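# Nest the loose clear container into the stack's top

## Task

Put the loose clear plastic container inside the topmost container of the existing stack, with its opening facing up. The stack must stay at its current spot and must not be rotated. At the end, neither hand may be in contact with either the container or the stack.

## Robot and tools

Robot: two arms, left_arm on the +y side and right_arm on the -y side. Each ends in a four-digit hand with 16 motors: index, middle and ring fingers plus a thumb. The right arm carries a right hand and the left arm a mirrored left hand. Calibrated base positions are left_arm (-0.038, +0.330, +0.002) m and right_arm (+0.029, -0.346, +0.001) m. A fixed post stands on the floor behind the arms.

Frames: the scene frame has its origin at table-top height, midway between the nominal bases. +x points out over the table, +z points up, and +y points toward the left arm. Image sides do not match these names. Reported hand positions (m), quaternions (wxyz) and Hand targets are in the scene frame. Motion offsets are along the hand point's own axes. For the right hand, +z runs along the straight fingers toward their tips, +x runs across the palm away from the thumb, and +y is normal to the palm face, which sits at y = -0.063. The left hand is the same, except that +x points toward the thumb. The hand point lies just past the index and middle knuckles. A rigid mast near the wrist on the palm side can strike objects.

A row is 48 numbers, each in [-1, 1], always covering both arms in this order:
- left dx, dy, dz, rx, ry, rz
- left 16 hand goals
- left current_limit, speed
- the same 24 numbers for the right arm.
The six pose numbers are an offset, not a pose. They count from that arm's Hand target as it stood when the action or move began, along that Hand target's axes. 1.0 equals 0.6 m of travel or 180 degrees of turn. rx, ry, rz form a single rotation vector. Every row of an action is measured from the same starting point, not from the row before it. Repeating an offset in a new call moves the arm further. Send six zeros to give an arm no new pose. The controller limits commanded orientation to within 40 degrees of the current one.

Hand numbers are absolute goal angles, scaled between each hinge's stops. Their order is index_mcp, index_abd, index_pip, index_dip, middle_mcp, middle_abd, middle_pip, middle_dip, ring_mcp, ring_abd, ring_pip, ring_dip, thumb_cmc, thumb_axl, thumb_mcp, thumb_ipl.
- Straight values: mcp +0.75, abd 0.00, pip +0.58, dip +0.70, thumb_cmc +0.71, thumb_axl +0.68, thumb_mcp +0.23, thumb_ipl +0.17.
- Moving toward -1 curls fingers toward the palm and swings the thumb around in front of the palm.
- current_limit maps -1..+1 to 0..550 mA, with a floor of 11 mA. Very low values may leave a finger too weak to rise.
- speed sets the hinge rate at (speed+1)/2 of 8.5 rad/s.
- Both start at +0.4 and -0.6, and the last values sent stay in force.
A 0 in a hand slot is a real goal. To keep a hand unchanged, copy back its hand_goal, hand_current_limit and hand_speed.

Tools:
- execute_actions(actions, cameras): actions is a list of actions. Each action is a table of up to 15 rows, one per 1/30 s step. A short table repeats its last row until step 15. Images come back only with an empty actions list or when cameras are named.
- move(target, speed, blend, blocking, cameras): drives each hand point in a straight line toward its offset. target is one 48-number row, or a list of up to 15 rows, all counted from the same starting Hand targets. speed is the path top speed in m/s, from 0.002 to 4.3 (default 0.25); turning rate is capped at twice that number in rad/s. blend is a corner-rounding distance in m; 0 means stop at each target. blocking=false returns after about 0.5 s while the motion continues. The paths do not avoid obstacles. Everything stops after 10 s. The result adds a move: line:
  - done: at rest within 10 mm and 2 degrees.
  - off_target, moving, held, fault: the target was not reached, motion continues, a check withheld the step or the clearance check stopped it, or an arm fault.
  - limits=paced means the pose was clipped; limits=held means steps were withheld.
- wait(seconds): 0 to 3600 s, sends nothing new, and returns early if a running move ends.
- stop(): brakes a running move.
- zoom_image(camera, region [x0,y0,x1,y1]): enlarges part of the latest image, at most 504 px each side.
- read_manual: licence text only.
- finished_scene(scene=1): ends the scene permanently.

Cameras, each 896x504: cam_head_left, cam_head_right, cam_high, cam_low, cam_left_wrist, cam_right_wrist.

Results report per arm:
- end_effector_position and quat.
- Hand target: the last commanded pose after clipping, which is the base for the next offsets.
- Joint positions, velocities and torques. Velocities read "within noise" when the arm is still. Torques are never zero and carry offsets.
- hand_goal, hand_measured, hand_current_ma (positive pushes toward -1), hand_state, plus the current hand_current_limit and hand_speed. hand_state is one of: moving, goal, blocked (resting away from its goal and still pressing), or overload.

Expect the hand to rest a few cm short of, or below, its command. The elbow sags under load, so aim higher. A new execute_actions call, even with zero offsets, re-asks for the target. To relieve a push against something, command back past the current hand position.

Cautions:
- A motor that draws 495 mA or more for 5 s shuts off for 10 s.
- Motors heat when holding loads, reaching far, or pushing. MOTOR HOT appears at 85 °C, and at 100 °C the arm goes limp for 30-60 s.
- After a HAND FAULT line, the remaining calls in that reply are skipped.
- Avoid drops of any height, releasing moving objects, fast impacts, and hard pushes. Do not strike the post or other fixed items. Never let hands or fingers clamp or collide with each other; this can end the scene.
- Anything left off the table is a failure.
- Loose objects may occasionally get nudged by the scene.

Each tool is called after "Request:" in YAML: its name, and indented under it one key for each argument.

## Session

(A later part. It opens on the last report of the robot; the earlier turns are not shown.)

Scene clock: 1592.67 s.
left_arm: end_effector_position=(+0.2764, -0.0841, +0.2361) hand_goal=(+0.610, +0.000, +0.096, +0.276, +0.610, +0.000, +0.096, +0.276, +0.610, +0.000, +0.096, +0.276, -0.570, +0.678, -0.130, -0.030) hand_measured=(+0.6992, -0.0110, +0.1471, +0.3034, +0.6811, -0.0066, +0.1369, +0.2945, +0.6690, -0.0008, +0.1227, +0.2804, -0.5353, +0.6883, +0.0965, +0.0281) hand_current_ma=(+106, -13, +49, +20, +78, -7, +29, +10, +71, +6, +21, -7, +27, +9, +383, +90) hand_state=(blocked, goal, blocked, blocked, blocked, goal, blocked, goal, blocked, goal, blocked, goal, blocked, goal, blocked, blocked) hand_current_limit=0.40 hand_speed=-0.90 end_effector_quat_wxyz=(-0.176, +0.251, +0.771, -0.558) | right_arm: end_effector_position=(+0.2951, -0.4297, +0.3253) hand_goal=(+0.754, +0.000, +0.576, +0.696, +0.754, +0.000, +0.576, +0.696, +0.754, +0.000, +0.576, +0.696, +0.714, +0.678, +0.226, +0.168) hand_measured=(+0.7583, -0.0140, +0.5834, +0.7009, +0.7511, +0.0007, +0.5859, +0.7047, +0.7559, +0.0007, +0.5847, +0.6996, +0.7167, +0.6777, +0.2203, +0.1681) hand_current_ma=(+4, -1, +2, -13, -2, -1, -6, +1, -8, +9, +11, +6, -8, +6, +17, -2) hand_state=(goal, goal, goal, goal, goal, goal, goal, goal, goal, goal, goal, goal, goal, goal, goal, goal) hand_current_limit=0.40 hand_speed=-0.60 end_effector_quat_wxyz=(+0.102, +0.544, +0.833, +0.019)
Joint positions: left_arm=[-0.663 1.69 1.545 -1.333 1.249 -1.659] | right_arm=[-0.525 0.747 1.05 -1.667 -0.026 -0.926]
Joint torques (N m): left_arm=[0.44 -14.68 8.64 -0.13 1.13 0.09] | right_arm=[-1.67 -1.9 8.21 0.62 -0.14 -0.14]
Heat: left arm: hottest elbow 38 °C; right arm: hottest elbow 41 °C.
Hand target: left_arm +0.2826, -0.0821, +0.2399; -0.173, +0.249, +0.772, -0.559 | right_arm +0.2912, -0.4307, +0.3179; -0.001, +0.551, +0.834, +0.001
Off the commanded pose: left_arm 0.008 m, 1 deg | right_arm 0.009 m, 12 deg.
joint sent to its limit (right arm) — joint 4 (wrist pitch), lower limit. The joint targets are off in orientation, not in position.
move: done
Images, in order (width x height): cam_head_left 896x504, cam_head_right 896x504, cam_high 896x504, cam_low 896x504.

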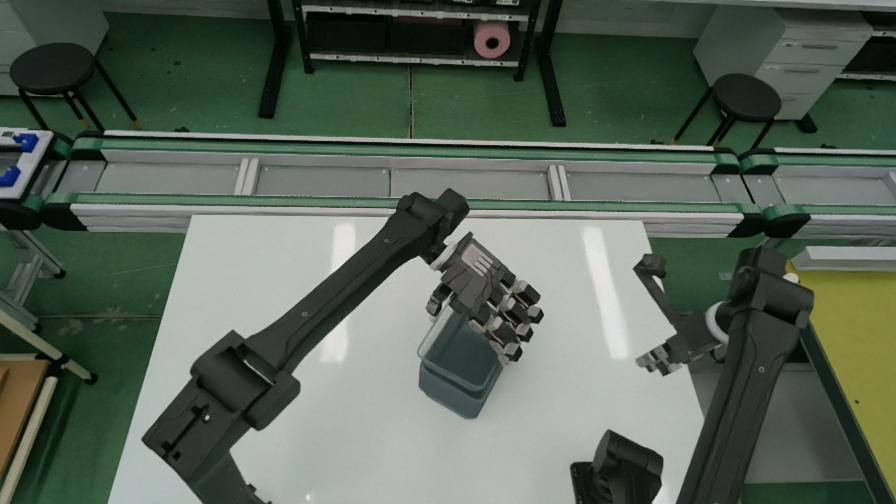

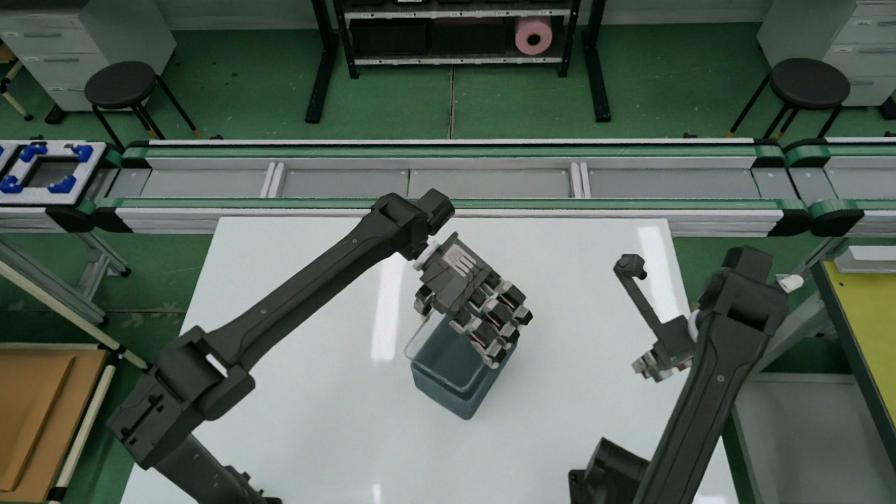

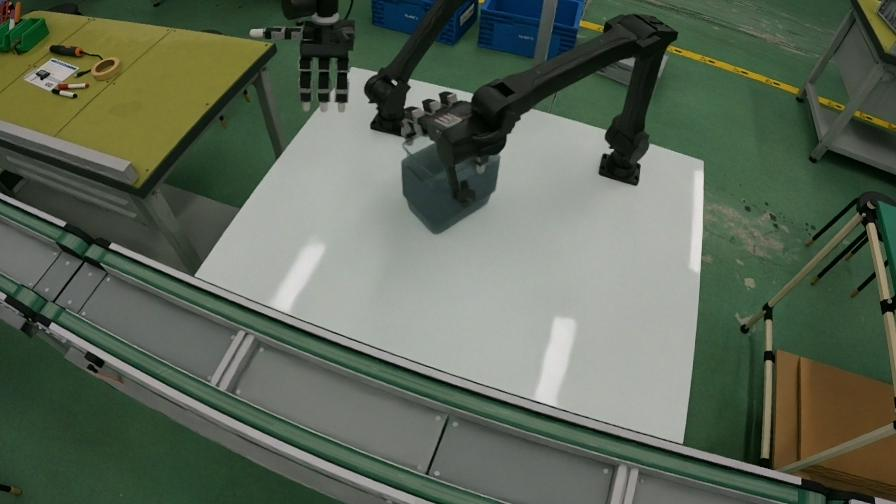

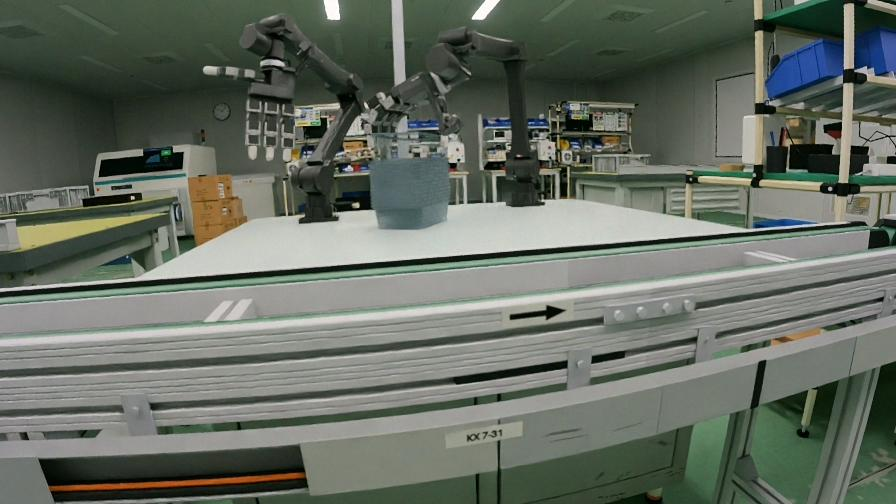

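Request:
move:
  target: [-0.0041,0.0473,0.0167,0,0,0,0.61,0,0.095,0.275,0.61,0,0.095,0.275,0.61,0,0.095,0.275,-0.571,0.677,-0.13,-0.03,0.4,-0.9,0,0,0,0,0,0,0.754,0,0.576,0.696,0.754,0,0.576,0.696,0.754,0,0.576,0.696,0.714,0.678,0.226,0.168,0.4,-0.6]
  speed: 0.04
  cameras: ["cam_head_left","cam_head_right","cam_low","cam_high"]

Request:
zoom_image:
  camera: "cam_head_left"
  region: [410, 330, 490, 430]

Request:
zoom_image:
  camera: "cam_head_right"
  region: [395, 330, 475, 430]

Request:
zoom_image:
  camera: "cam_low"
  region: [365, 120, 455, 180]

Request:
zoom_image:
  camera: "cam_high"
  region: [395, 130, 455, 200]

Scene clock: 1646.17 s.
left_arm: end_effector_position=(+0.2774, -0.0854, +0.2239) hand_goal=(+0.610, +0.000, +0.096, +0.276, +0.610, +0.000, +0.096, +0.276, +0.610, +0.000, +0.096, +0.276, -0.570, +0.678, -0.130, -0.030) hand_measured=(+0.6992, -0.0110, +0.1484, +0.3034, +0.6799, -0.0066, +0.1381, +0.2957, +0.6654, -0.0023, +0.1227, +0.2804, -0.5341, +0.6883, +0.0956, +0.0281) hand_current_ma=(+96, -7, +47, +15, +83, -8, +36, +12, +66, +6, +16, -3, +38, +7, +390, +86) hand_state=(blocked, goal, blocked, blocked, blocked, goal, blocked, goal, blocked, goal, blocked, goal, blocked, goal, blocked, blocked) hand_current_limit=0.40 hand_speed=-0.90 end_effector_quat_wxyz=(-0.171, +0.255, +0.769, -0.561) | right_arm: end_effector_position=(+0.2951, -0.4297, +0.3253) hand_goal=(+0.754, +0.000, +0.576, +0.696, +0.754, +0.000, +0.576, +0.696, +0.754, +0.000, +0.576, +0.696, +0.714, +0.678, +0.226, +0.168) hand_measured=(+0.7583, -0.0140, +0.5834, +0.7022, +0.7523, +0.0007, +0.5859, +0.7060, +0.7559, +0.0007, +0.5834, +0.6983, +0.7167, +0.6777, +0.2203, +0.1672) hand_current_ma=(+16, -4, -2, -8, +8, -5, +4, -7, +1, +17, +12, +18, -3, -1, +5, -7) hand_state=(goal, goal, goal, goal, goal, goal, goal, goal, goal, goal, goal, goal, goal, goal, goal, goal) hand_current_limit=0.40 hand_speed=-0.60 end_effector_quat_wxyz=(+0.102, +0.544, +0.833, +0.019)
Joint positions: left_arm=[-0.663 1.692 1.513 -1.285 1.252 -1.659] | right_arm=[-0.525 0.747 1.05 -1.667 -0.026 -0.926]
Joint torques (N m): left_arm=[0.38 -13.16 7.08 0.9 1.01 0.07] | right_arm=[-1.79 -2.02 8.24 0.65 -0.14 -0.15]
Heat: left arm: hottest elbow 39 °C; right arm: hottest elbow 41 °C.
Hand target: left_arm +0.2846, -0.0842, +0.2099; -0.173, +0.248, +0.772, -0.559 | right_arm +0.2912, -0.4307, +0.3179; -0.001, +0.551, +0.834, +0.001
Off the commanded pose: left_arm 0.016 m, 1 deg | right_arm 0.009 m, 12 deg.
joint sent to its limit (right arm) — joint 4 (wrist pitch), lower limit. The joint targets are off in orientation, not in position.
move: off_target (left_arm)
Images, in order (width x height): cam_head_left 896x504, cam_head_right 896x504, cam_high 896x504, cam_low 896x504.

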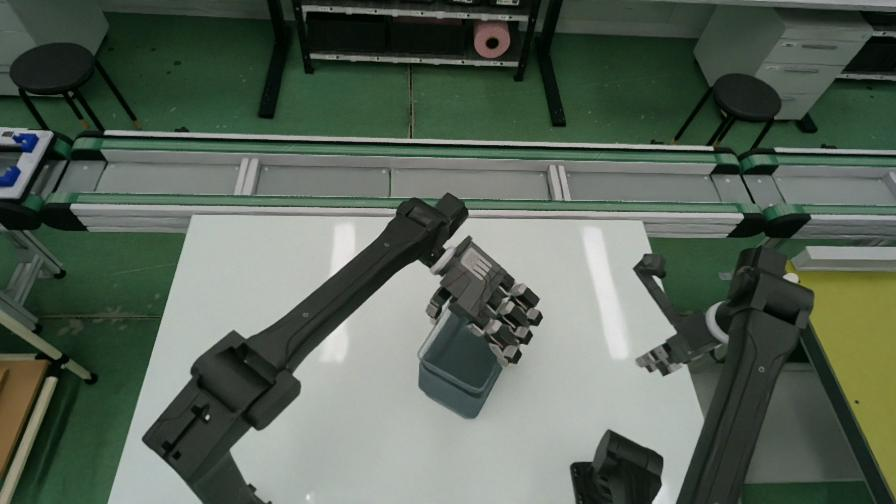

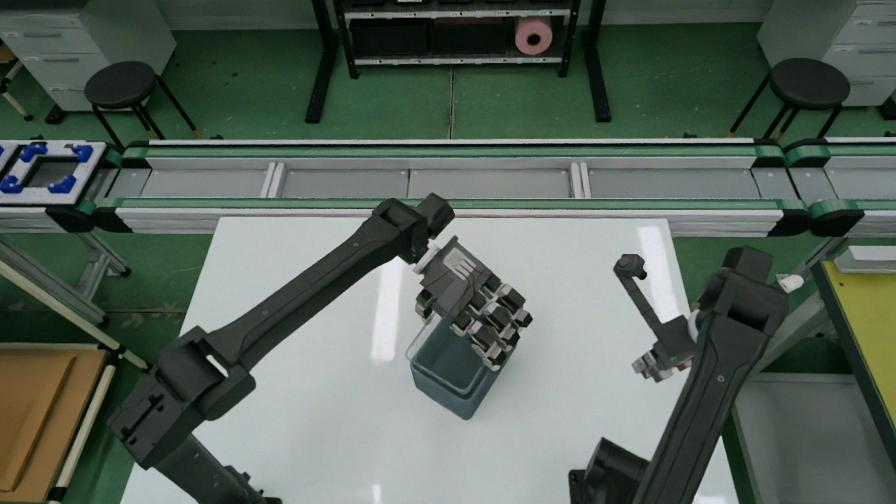

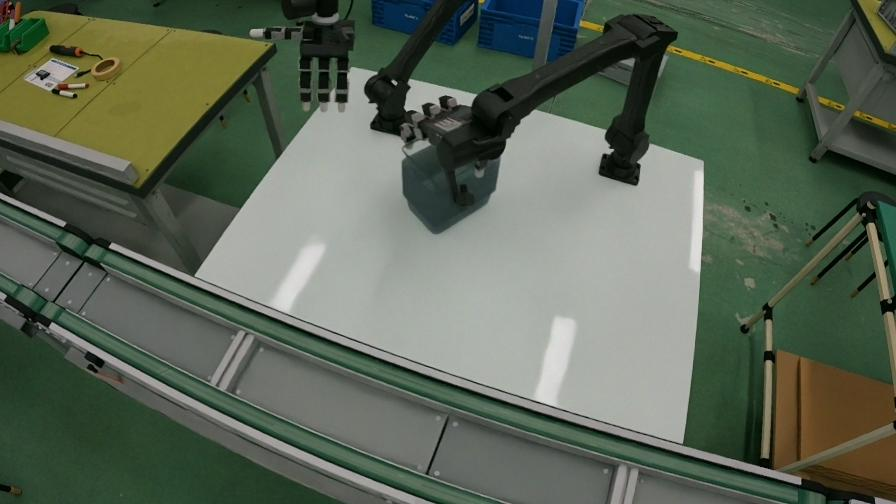

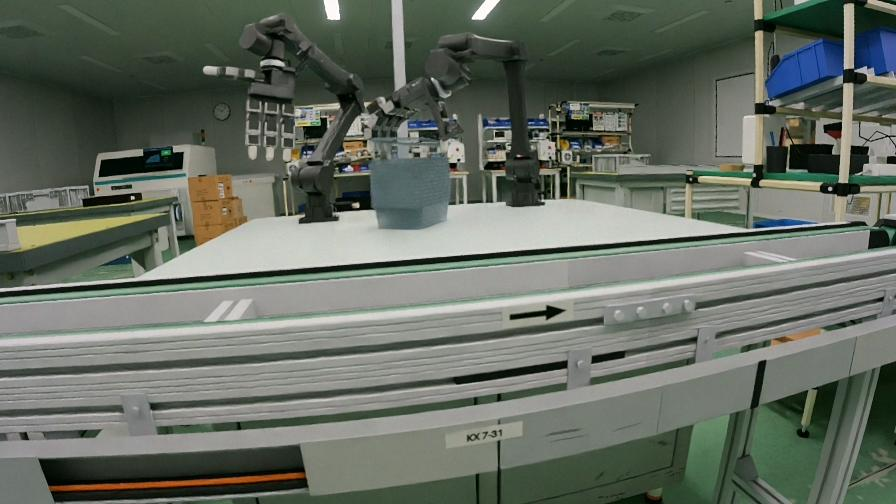

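Scaled by 5.040.

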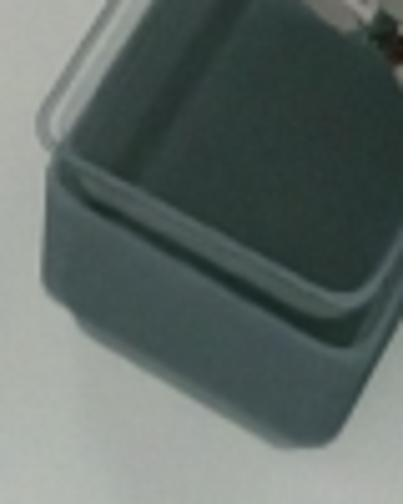

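Scaled by 5.040.

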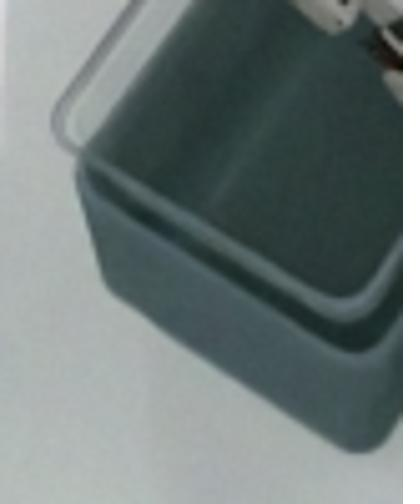

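Scaled by 5.600.

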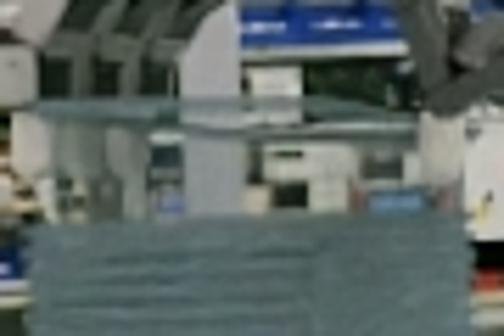

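Scaled by 7.200.

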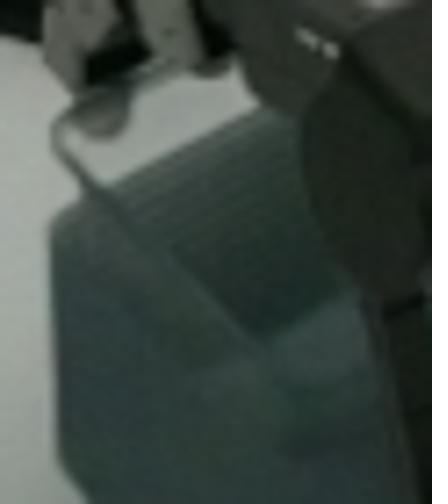

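Request:
zoom_image:
  camera: "cam_low"
  region: [366, 130, 454, 166]

Request:
zoom_image:
  camera: "cam_head_left"
  region: [410, 280, 530, 400]

Scaled by 5.727.

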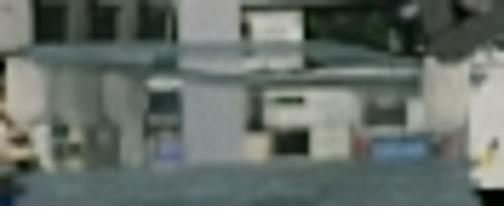

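Scaled by 4.200.

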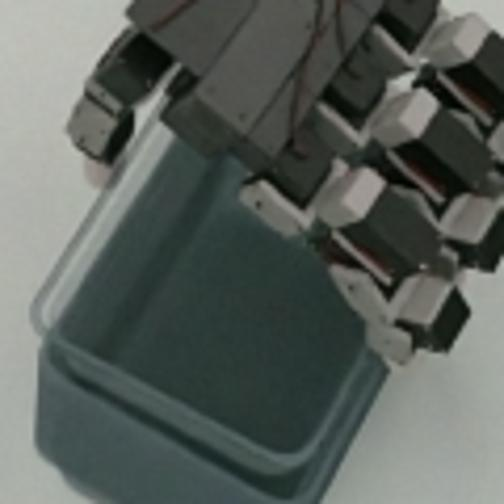

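Request:
move:
  target: [-0.0023,0.0335,0.0155,0,0,0,0.61,0,0.095,0.275,0.61,0,0.095,0.275,0.61,0,0.095,0.275,-0.571,0.677,-0.13,-0.03,0.4,-0.9,0,0,0,0,0,0,0.754,0,0.576,0.696,0.754,0,0.576,0.696,0.754,0,0.576,0.696,0.714,0.678,0.226,0.168,0.4,-0.6]
  speed: 0.03
  cameras: ["cam_head_left","cam_head_right","cam_low","cam_high"]

Request:
zoom_image:
  camera: "cam_head_left"
  region: [410, 330, 490, 430]

Request:
zoom_image:
  camera: "cam_head_right"
  region: [395, 330, 475, 430]

Request:
zoom_image:
  camera: "cam_low"
  region: [365, 120, 455, 180]

Request:
zoom_image:
  camera: "cam_high"
  region: [395, 130, 455, 200]

Scene clock: 1680.83 s.
left_arm: end_effector_position=(+0.2779, -0.0867, +0.2077) hand_goal=(+0.610, +0.000, +0.096, +0.276, +0.610, +0.000, +0.096, +0.276, +0.610, +0.000, +0.096, +0.276, -0.570, +0.678, -0.130, -0.030) hand_measured=(+0.6992, -0.0110, +0.1510, +0.3034, +0.6811, -0.0066, +0.1369, +0.2957, +0.6654, +0.0007, +0.1227, +0.2779, -0.5291, +0.6883, +0.0956, +0.0271) hand_current_ma=(+100, -8, +48, +17, +85, -10, +26, +8, +68, +1, +14, -13, +39, +7, +384, +85) hand_state=(blocked, goal, blocked, blocked, blocked, goal, blocked, goal, blocked, goal, blocked, goal, blocked, goal, blocked, blocked) hand_current_limit=0.40 hand_speed=-0.90 end_effector_quat_wxyz=(-0.168, +0.255, +0.767, -0.564) | right_arm: end_effector_position=(+0.2951, -0.4297, +0.3253) hand_goal=(+0.754, +0.000, +0.576, +0.696, +0.754, +0.000, +0.576, +0.696, +0.754, +0.000, +0.576, +0.696, +0.714, +0.678, +0.226, +0.168) hand_measured=(+0.7583, -0.0140, +0.5834, +0.7034, +0.7523, -0.0008, +0.5859, +0.7047, +0.7559, +0.0007, +0.5834, +0.6996, +0.7167, +0.6777, +0.2193, +0.1681) hand_current_ma=(+26, -19, +14, -20, +11, -13, +16, -9, -1, -3, +0, +7, +9, +3, +4, +2) hand_state=(goal, goal, goal, goal, goal, goal, goal, goal, goal, goal, goal, goal, goal, goal, goal, goal) hand_current_limit=0.40 hand_speed=-0.60 end_effector_quat_wxyz=(+0.102, +0.544, +0.833, +0.019)
Joint positions: left_arm=[-0.663 1.696 1.475 -1.224 1.256 -1.671] | right_arm=[-0.525 0.747 1.05 -1.667 -0.026 -0.926]
Joint torques (N m): left_arm=[-0.03 -12.63 6.91 1.16 0.84 0.05] | right_arm=[-1.85 -1.79 8.24 0.65 -0.15 -0.15]
Heat: left arm: hottest elbow 39 °C; right arm: hottest elbow 41 °C.
Hand target: left_arm +0.2845, -0.0872, +0.1880; -0.172, +0.249, +0.772, -0.559 | right_arm +0.2912, -0.4307, +0.3179; -0.001, +0.551, +0.834, +0.001
Off the commanded pose: left_arm 0.021 m, 1 deg | right_arm 0.009 m, 12 deg.
joint sent to its limit (right arm) — joint 4 (wrist pitch), lower limit. The joint targets are off in orientation, not in position.
move: off_target (left_arm)
Images, in order (width x height): cam_head_left 896x504, cam_head_right 896x504, cam_high 896x504, cam_low 896x504.

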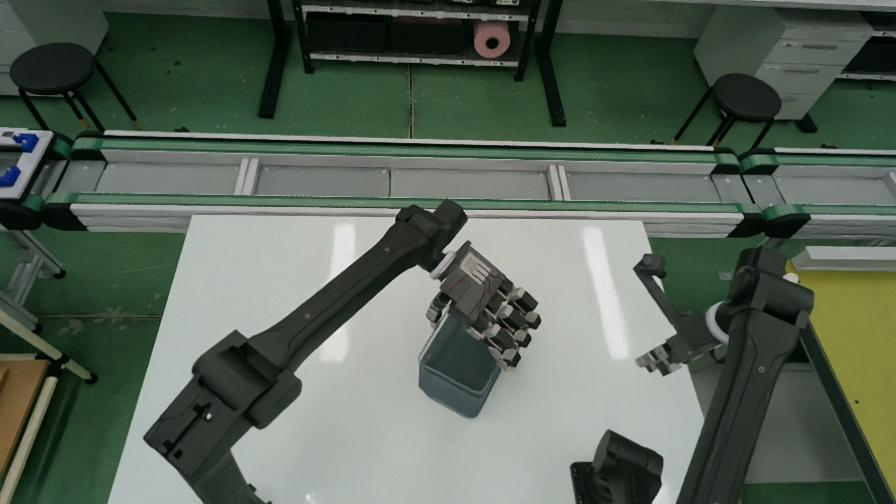

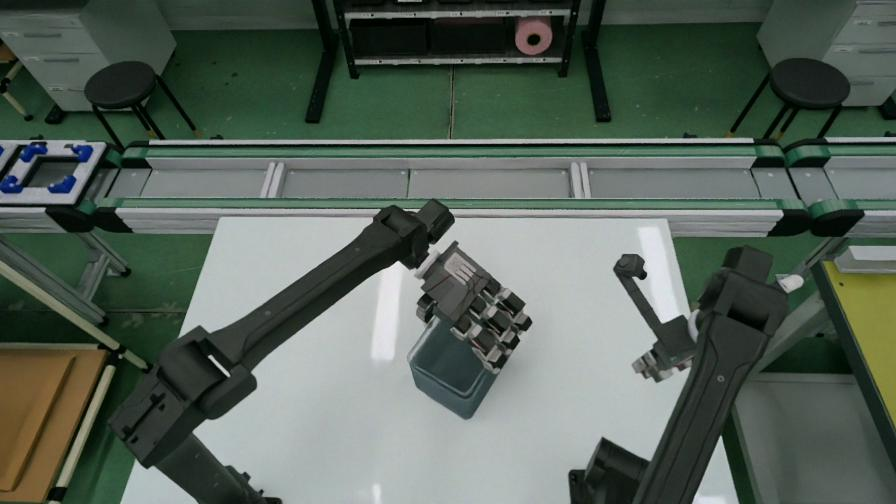

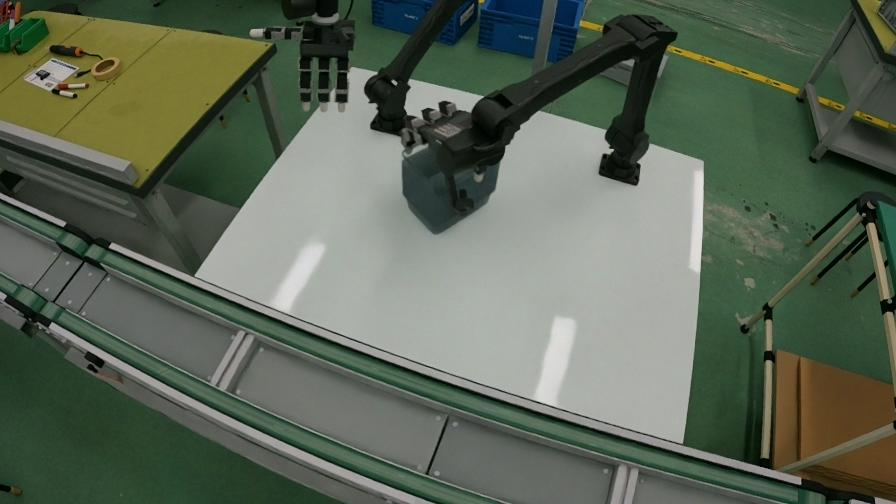

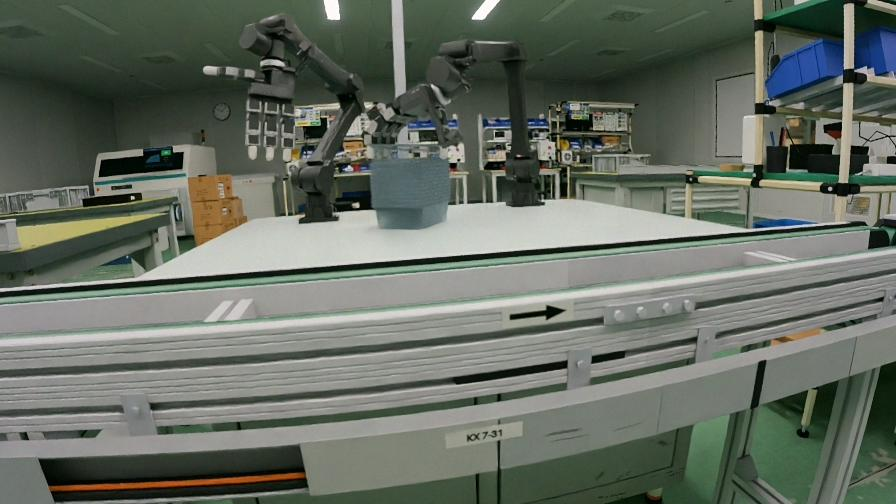

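Scaled by 5.040.

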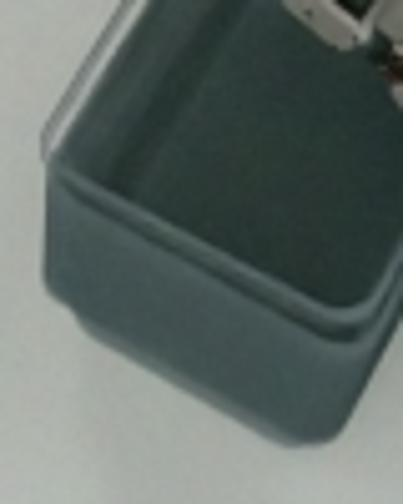

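Scaled by 5.040.

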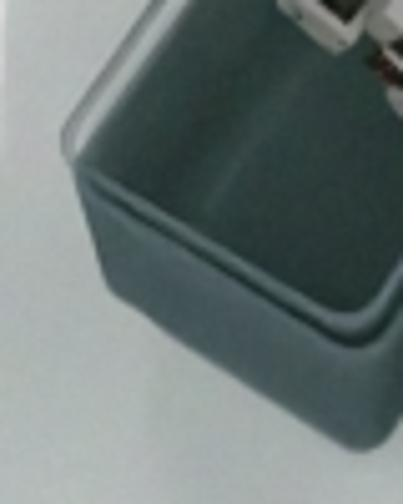

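Scaled by 5.600.

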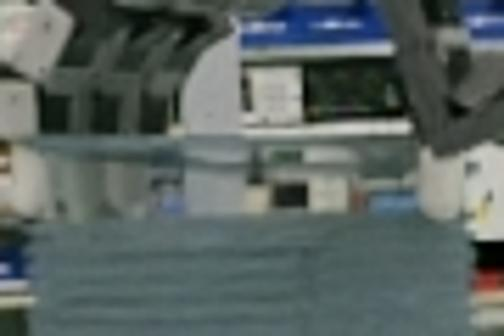

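Scaled by 7.200.

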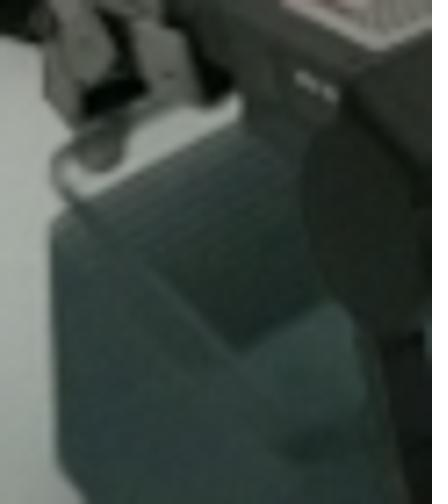

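Request:
move:
  target: [0.0002,0.0159,0.0053,0,0,0,0.61,0,0.095,0.275,0.61,0,0.095,0.275,0.61,0,0.095,0.275,-0.571,0.677,-0.13,-0.03,0.4,-0.9,0,0,0,0,0,0,0.754,0,0.576,0.696,0.754,0,0.576,0.696,0.754,0,0.576,0.696,0.714,0.678,0.226,0.168,0.4,-0.6]
  speed: 0.03
  cameras: ["cam_head_left","cam_head_right","cam_low","cam_high"]

Request:
zoom_image:
  camera: "cam_head_left"
  region: [410, 330, 490, 430]

Request:
zoom_image:
  camera: "cam_low"
  region: [360, 120, 460, 180]

Request:
zoom_image:
  camera: "cam_high"
  region: [395, 130, 510, 220]

Scene clock: 1744.90 s.
left_arm: end_effector_position=(+0.2776, -0.0873, +0.2015) hand_goal=(+0.610, +0.000, +0.096, +0.276, +0.610, +0.000, +0.096, +0.276, +0.610, +0.000, +0.096, +0.276, -0.570, +0.678, -0.130, -0.030) hand_measured=(+0.6992, -0.0081, +0.1522, +0.3034, +0.6811, -0.0023, +0.1381, +0.2945, +0.6654, +0.0051, +0.1215, +0.2741, -0.5228, +0.6883, +0.0946, +0.0271) hand_current_ma=(+107, -8, +50, +16, +71, -11, +32, +15, +67, +9, +19, -10, +38, +11, +386, +86) hand_state=(blocked, goal, blocked, blocked, blocked, goal, blocked, goal, blocked, goal, blocked, goal, blocked, goal, blocked, blocked) hand_current_limit=0.40 hand_speed=-0.90 end_effector_quat_wxyz=(-0.167, +0.256, +0.766, -0.566) | right_arm: end_effector_position=(+0.2951, -0.4297, +0.3253) hand_goal=(+0.754, +0.000, +0.576, +0.696, +0.754, +0.000, +0.576, +0.696, +0.754, +0.000, +0.576, +0.696, +0.714, +0.678, +0.226, +0.168) hand_measured=(+0.7583, -0.0140, +0.5834, +0.7022, +0.7523, -0.0008, +0.5859, +0.7047, +0.7559, +0.0007, +0.5847, +0.6983, +0.7167, +0.6767, +0.2203, +0.1681) hand_current_ma=(+23, -5, +7, +1, +11, -4, +11, -6, +1, +18, -5, +10, -2, +8, +1, -2) hand_state=(goal, goal, goal, goal, goal, goal, goal, goal, goal, goal, goal, goal, goal, goal, goal, goal) hand_current_limit=0.40 hand_speed=-0.60 end_effector_quat_wxyz=(+0.102, +0.544, +0.833, +0.019)
Joint positions: left_arm=[-0.663 1.699 1.46 -1.201 1.26 -1.674] | right_arm=[-0.525 0.747 1.05 -1.667 -0.026 -0.926]
Joint torques (N m): left_arm=[0.09 -12.28 6.69 1.2 0.68 0.08] | right_arm=[-1.79 -1.9 8.2 0.62 -0.14 -0.15]
Heat: left arm: hottest elbow 39 °C; right arm: hottest elbow 41 °C.
Hand target: left_arm +0.2846, -0.0871, +0.1779; -0.172, +0.248, +0.772, -0.559 | right_arm +0.2912, -0.4307, +0.3179; -0.001, +0.551, +0.834, +0.001
Off the commanded pose: left_arm 0.025 m, 1 deg | right_arm 0.009 m, 12 deg.
joint sent to its limit (right arm) — joint 4 (wrist pitch), lower limit. The joint targets are off in orientation, not in position.
move: off_target (left_arm)
Images, in order (width x height): cam_head_left 896x504, cam_head_right 896x504, cam_high 896x504, cam_low 896x504.

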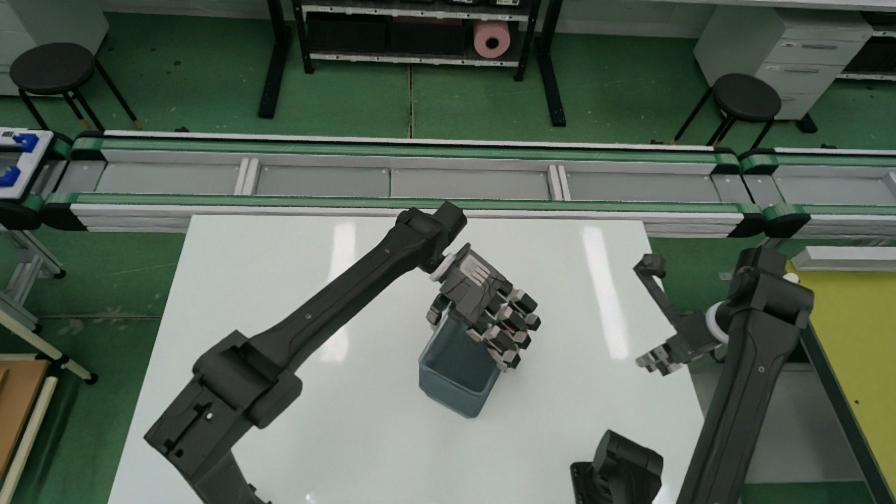

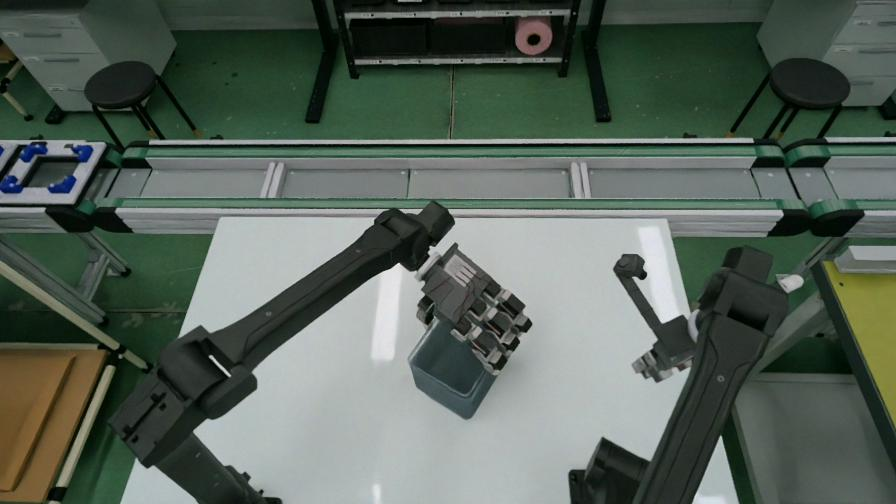

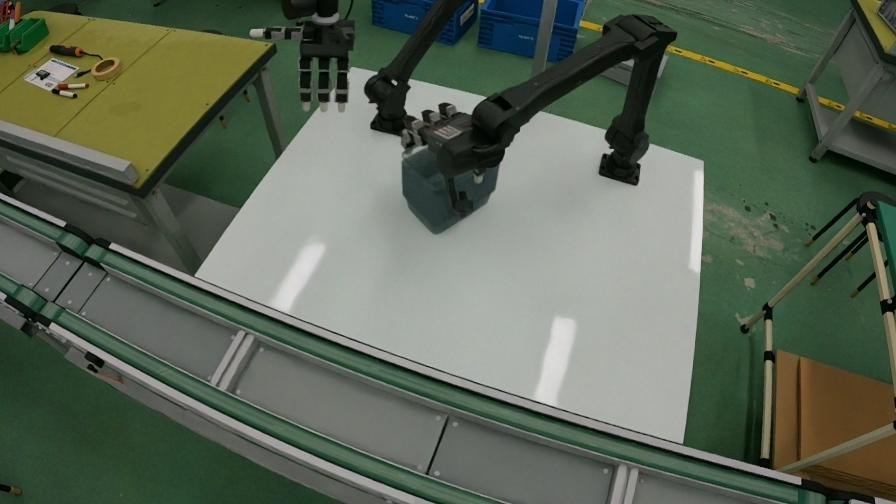

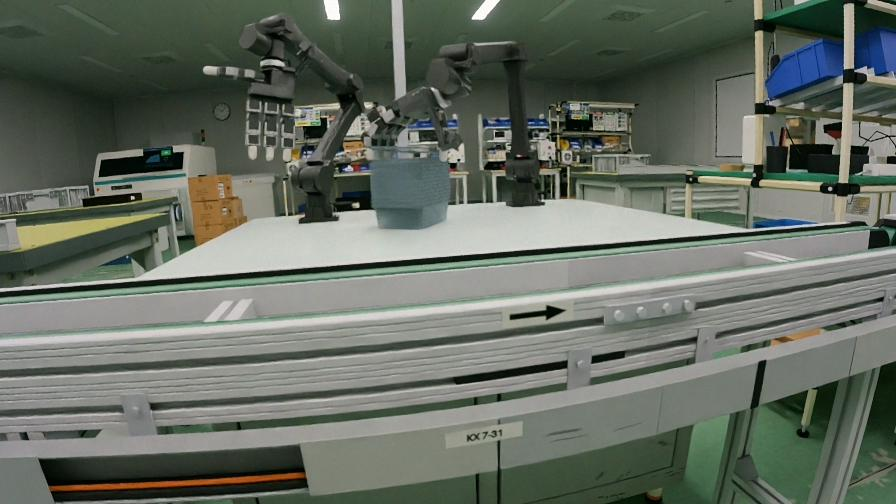

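Scaled by 5.040.

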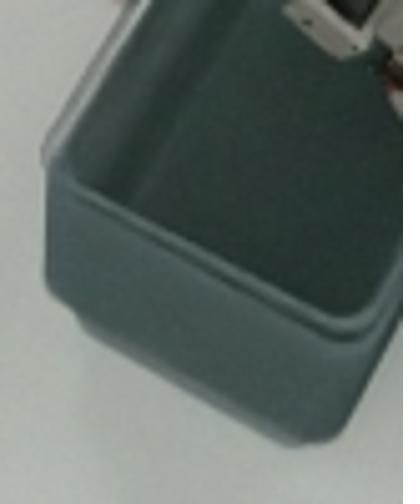

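Scaled by 5.040.

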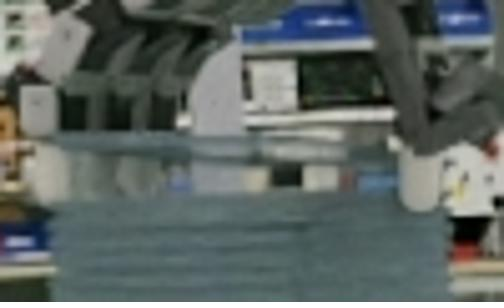

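Scaled by 4.383.

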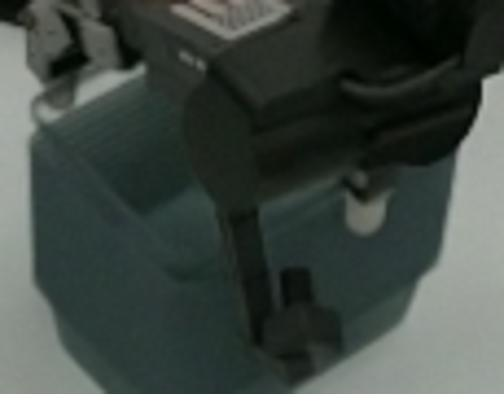

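Request:
move:
  target: [0.0003,0.0222,0.0074,0,0,0,0.61,0,0.095,0.275,0.61,0,0.095,0.275,0.61,0,0.095,0.275,-0.571,0.677,-0.13,-0.03,0.4,-0.9,0,0,0,0,0,0,0.754,0,0.576,0.696,0.754,0,0.576,0.696,0.754,0,0.576,0.696,0.714,0.678,0.226,0.168,0.4,-0.6]
  speed: 0.03
  cameras: ["cam_head_left","cam_head_right","cam_low","cam_high"]

Request:
zoom_image:
  camera: "cam_head_left"
  region: [410, 330, 490, 430]

Request:
zoom_image:
  camera: "cam_low"
  region: [360, 120, 460, 180]

Request:
zoom_image:
  camera: "cam_high"
  region: [395, 130, 510, 220]

Scene clock: 1763.17 s.
left_arm: end_effector_position=(+0.2772, -0.0897, +0.1881) hand_goal=(+0.610, +0.000, +0.096, +0.276, +0.610, +0.000, +0.096, +0.276, +0.610, +0.000, +0.096, +0.276, -0.570, +0.678, -0.130, -0.030) hand_measured=(+0.6992, -0.0110, +0.1522, +0.3034, +0.6787, -0.0052, +0.1381, +0.2957, +0.6594, -0.0008, +0.1266, +0.2843, -0.5228, +0.6883, +0.0956, +0.0281) hand_current_ma=(+99, -10, +50, +11, +80, -6, +28, +10, +54, +5, +21, -7, +48, +5, +393, +88) hand_state=(blocked, goal, blocked, blocked, blocked, goal, blocked, goal, blocked, goal, blocked, goal, blocked, goal, blocked, blocked) hand_current_limit=0.40 hand_speed=-0.90 end_effector_quat_wxyz=(-0.167, +0.257, +0.764, -0.567) | right_arm: end_effector_position=(+0.2951, -0.4297, +0.3253) hand_goal=(+0.754, +0.000, +0.576, +0.696, +0.754, +0.000, +0.576, +0.696, +0.754, +0.000, +0.576, +0.696, +0.714, +0.678, +0.226, +0.168) hand_measured=(+0.7583, -0.0140, +0.5834, +0.7022, +0.7523, +0.0007, +0.5859, +0.7060, +0.7559, +0.0007, +0.5847, +0.6983, +0.7167, +0.6777, +0.2203, +0.1681) hand_current_ma=(+8, +2, +20, -6, +9, -3, +7, +4, +3, +16, -11, +25, -9, +13, +5, -8) hand_state=(goal, goal, goal, goal, goal, goal, goal, goal, goal, goal, goal, goal, goal, goal, goal, goal) hand_current_limit=0.40 hand_speed=-0.60 end_effector_quat_wxyz=(+0.102, +0.544, +0.833, +0.019)
Joint positions: left_arm=[-0.667 1.71 1.438 -1.163 1.263 -1.675] | right_arm=[-0.525 0.747 1.05 -1.667 -0.026 -0.926]
Joint torques (N m): left_arm=[0.32 -12.4 6.52 1.07 0.57 0.09] | right_arm=[-1.73 -2.02 8.2 0.65 -0.15 -0.15]
Heat: left arm: hottest elbow 39 °C; right arm: hottest elbow 41 °C.
Hand target: left_arm +0.2844, -0.0872, +0.1637; -0.173, +0.248, +0.772, -0.559 | right_arm +0.2912, -0.4307, +0.3179; -0.001, +0.551, +0.834, +0.001
Off the commanded pose: left_arm 0.026 m, 2 deg | right_arm 0.009 m, 12 deg.
joint sent to its limit (right arm) — joint 4 (wrist pitch), lower limit. The joint targets are off in orientation, not in position.
move: off_target (left_arm)
Images, in order (width x height): cam_head_left 896x504, cam_head_right 896x504, cam_high 896x504, cam_low 896x504.

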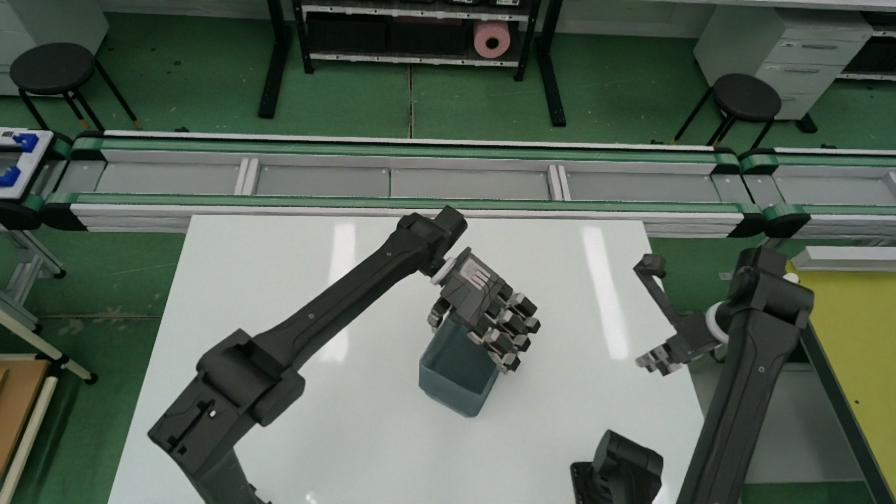

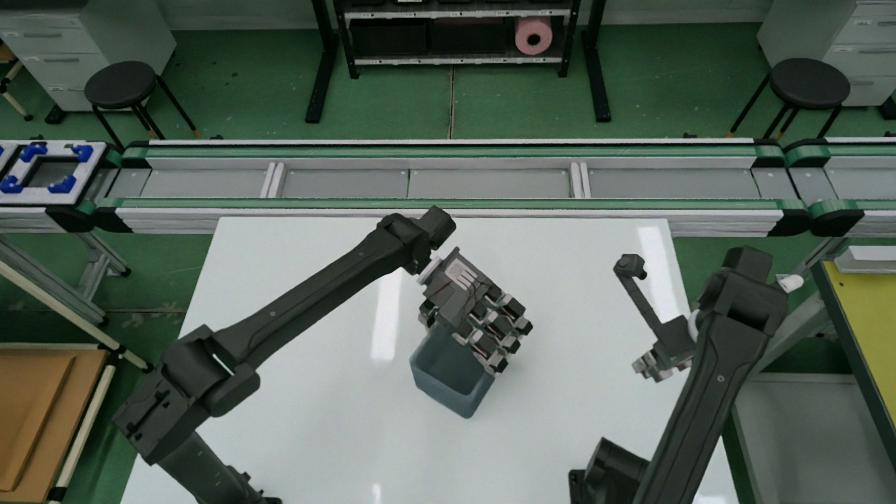

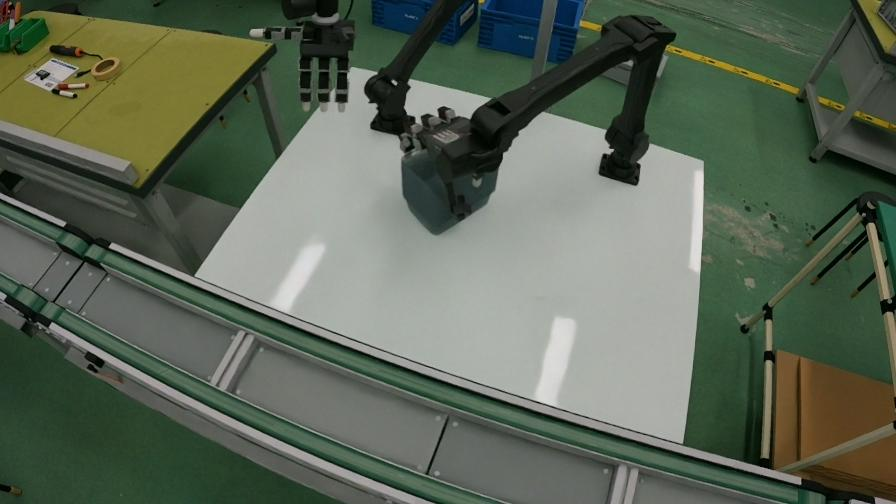

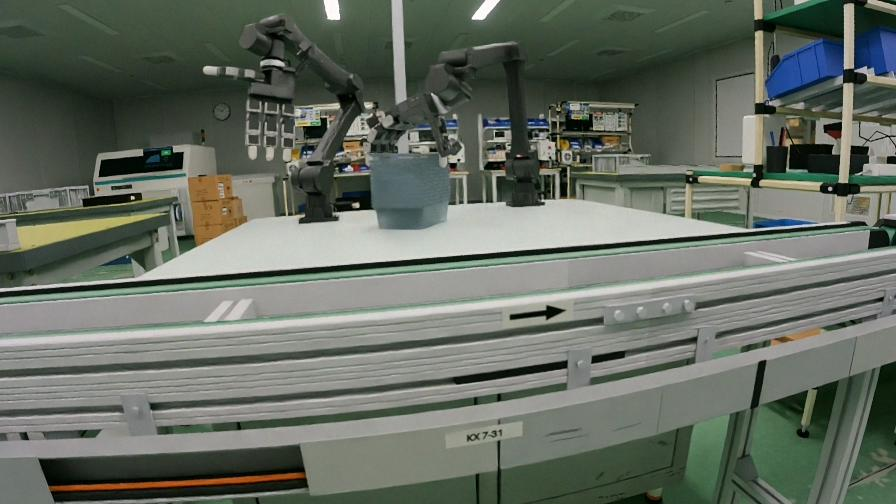

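Scaled by 5.040.

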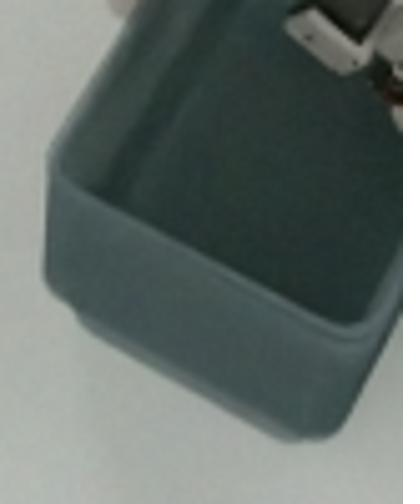

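Scaled by 5.040.

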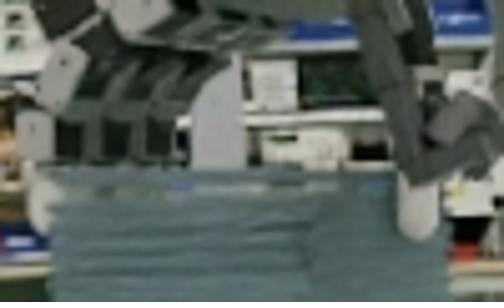

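Scaled by 4.383.

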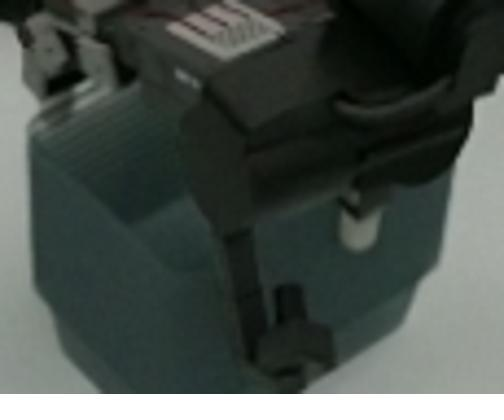

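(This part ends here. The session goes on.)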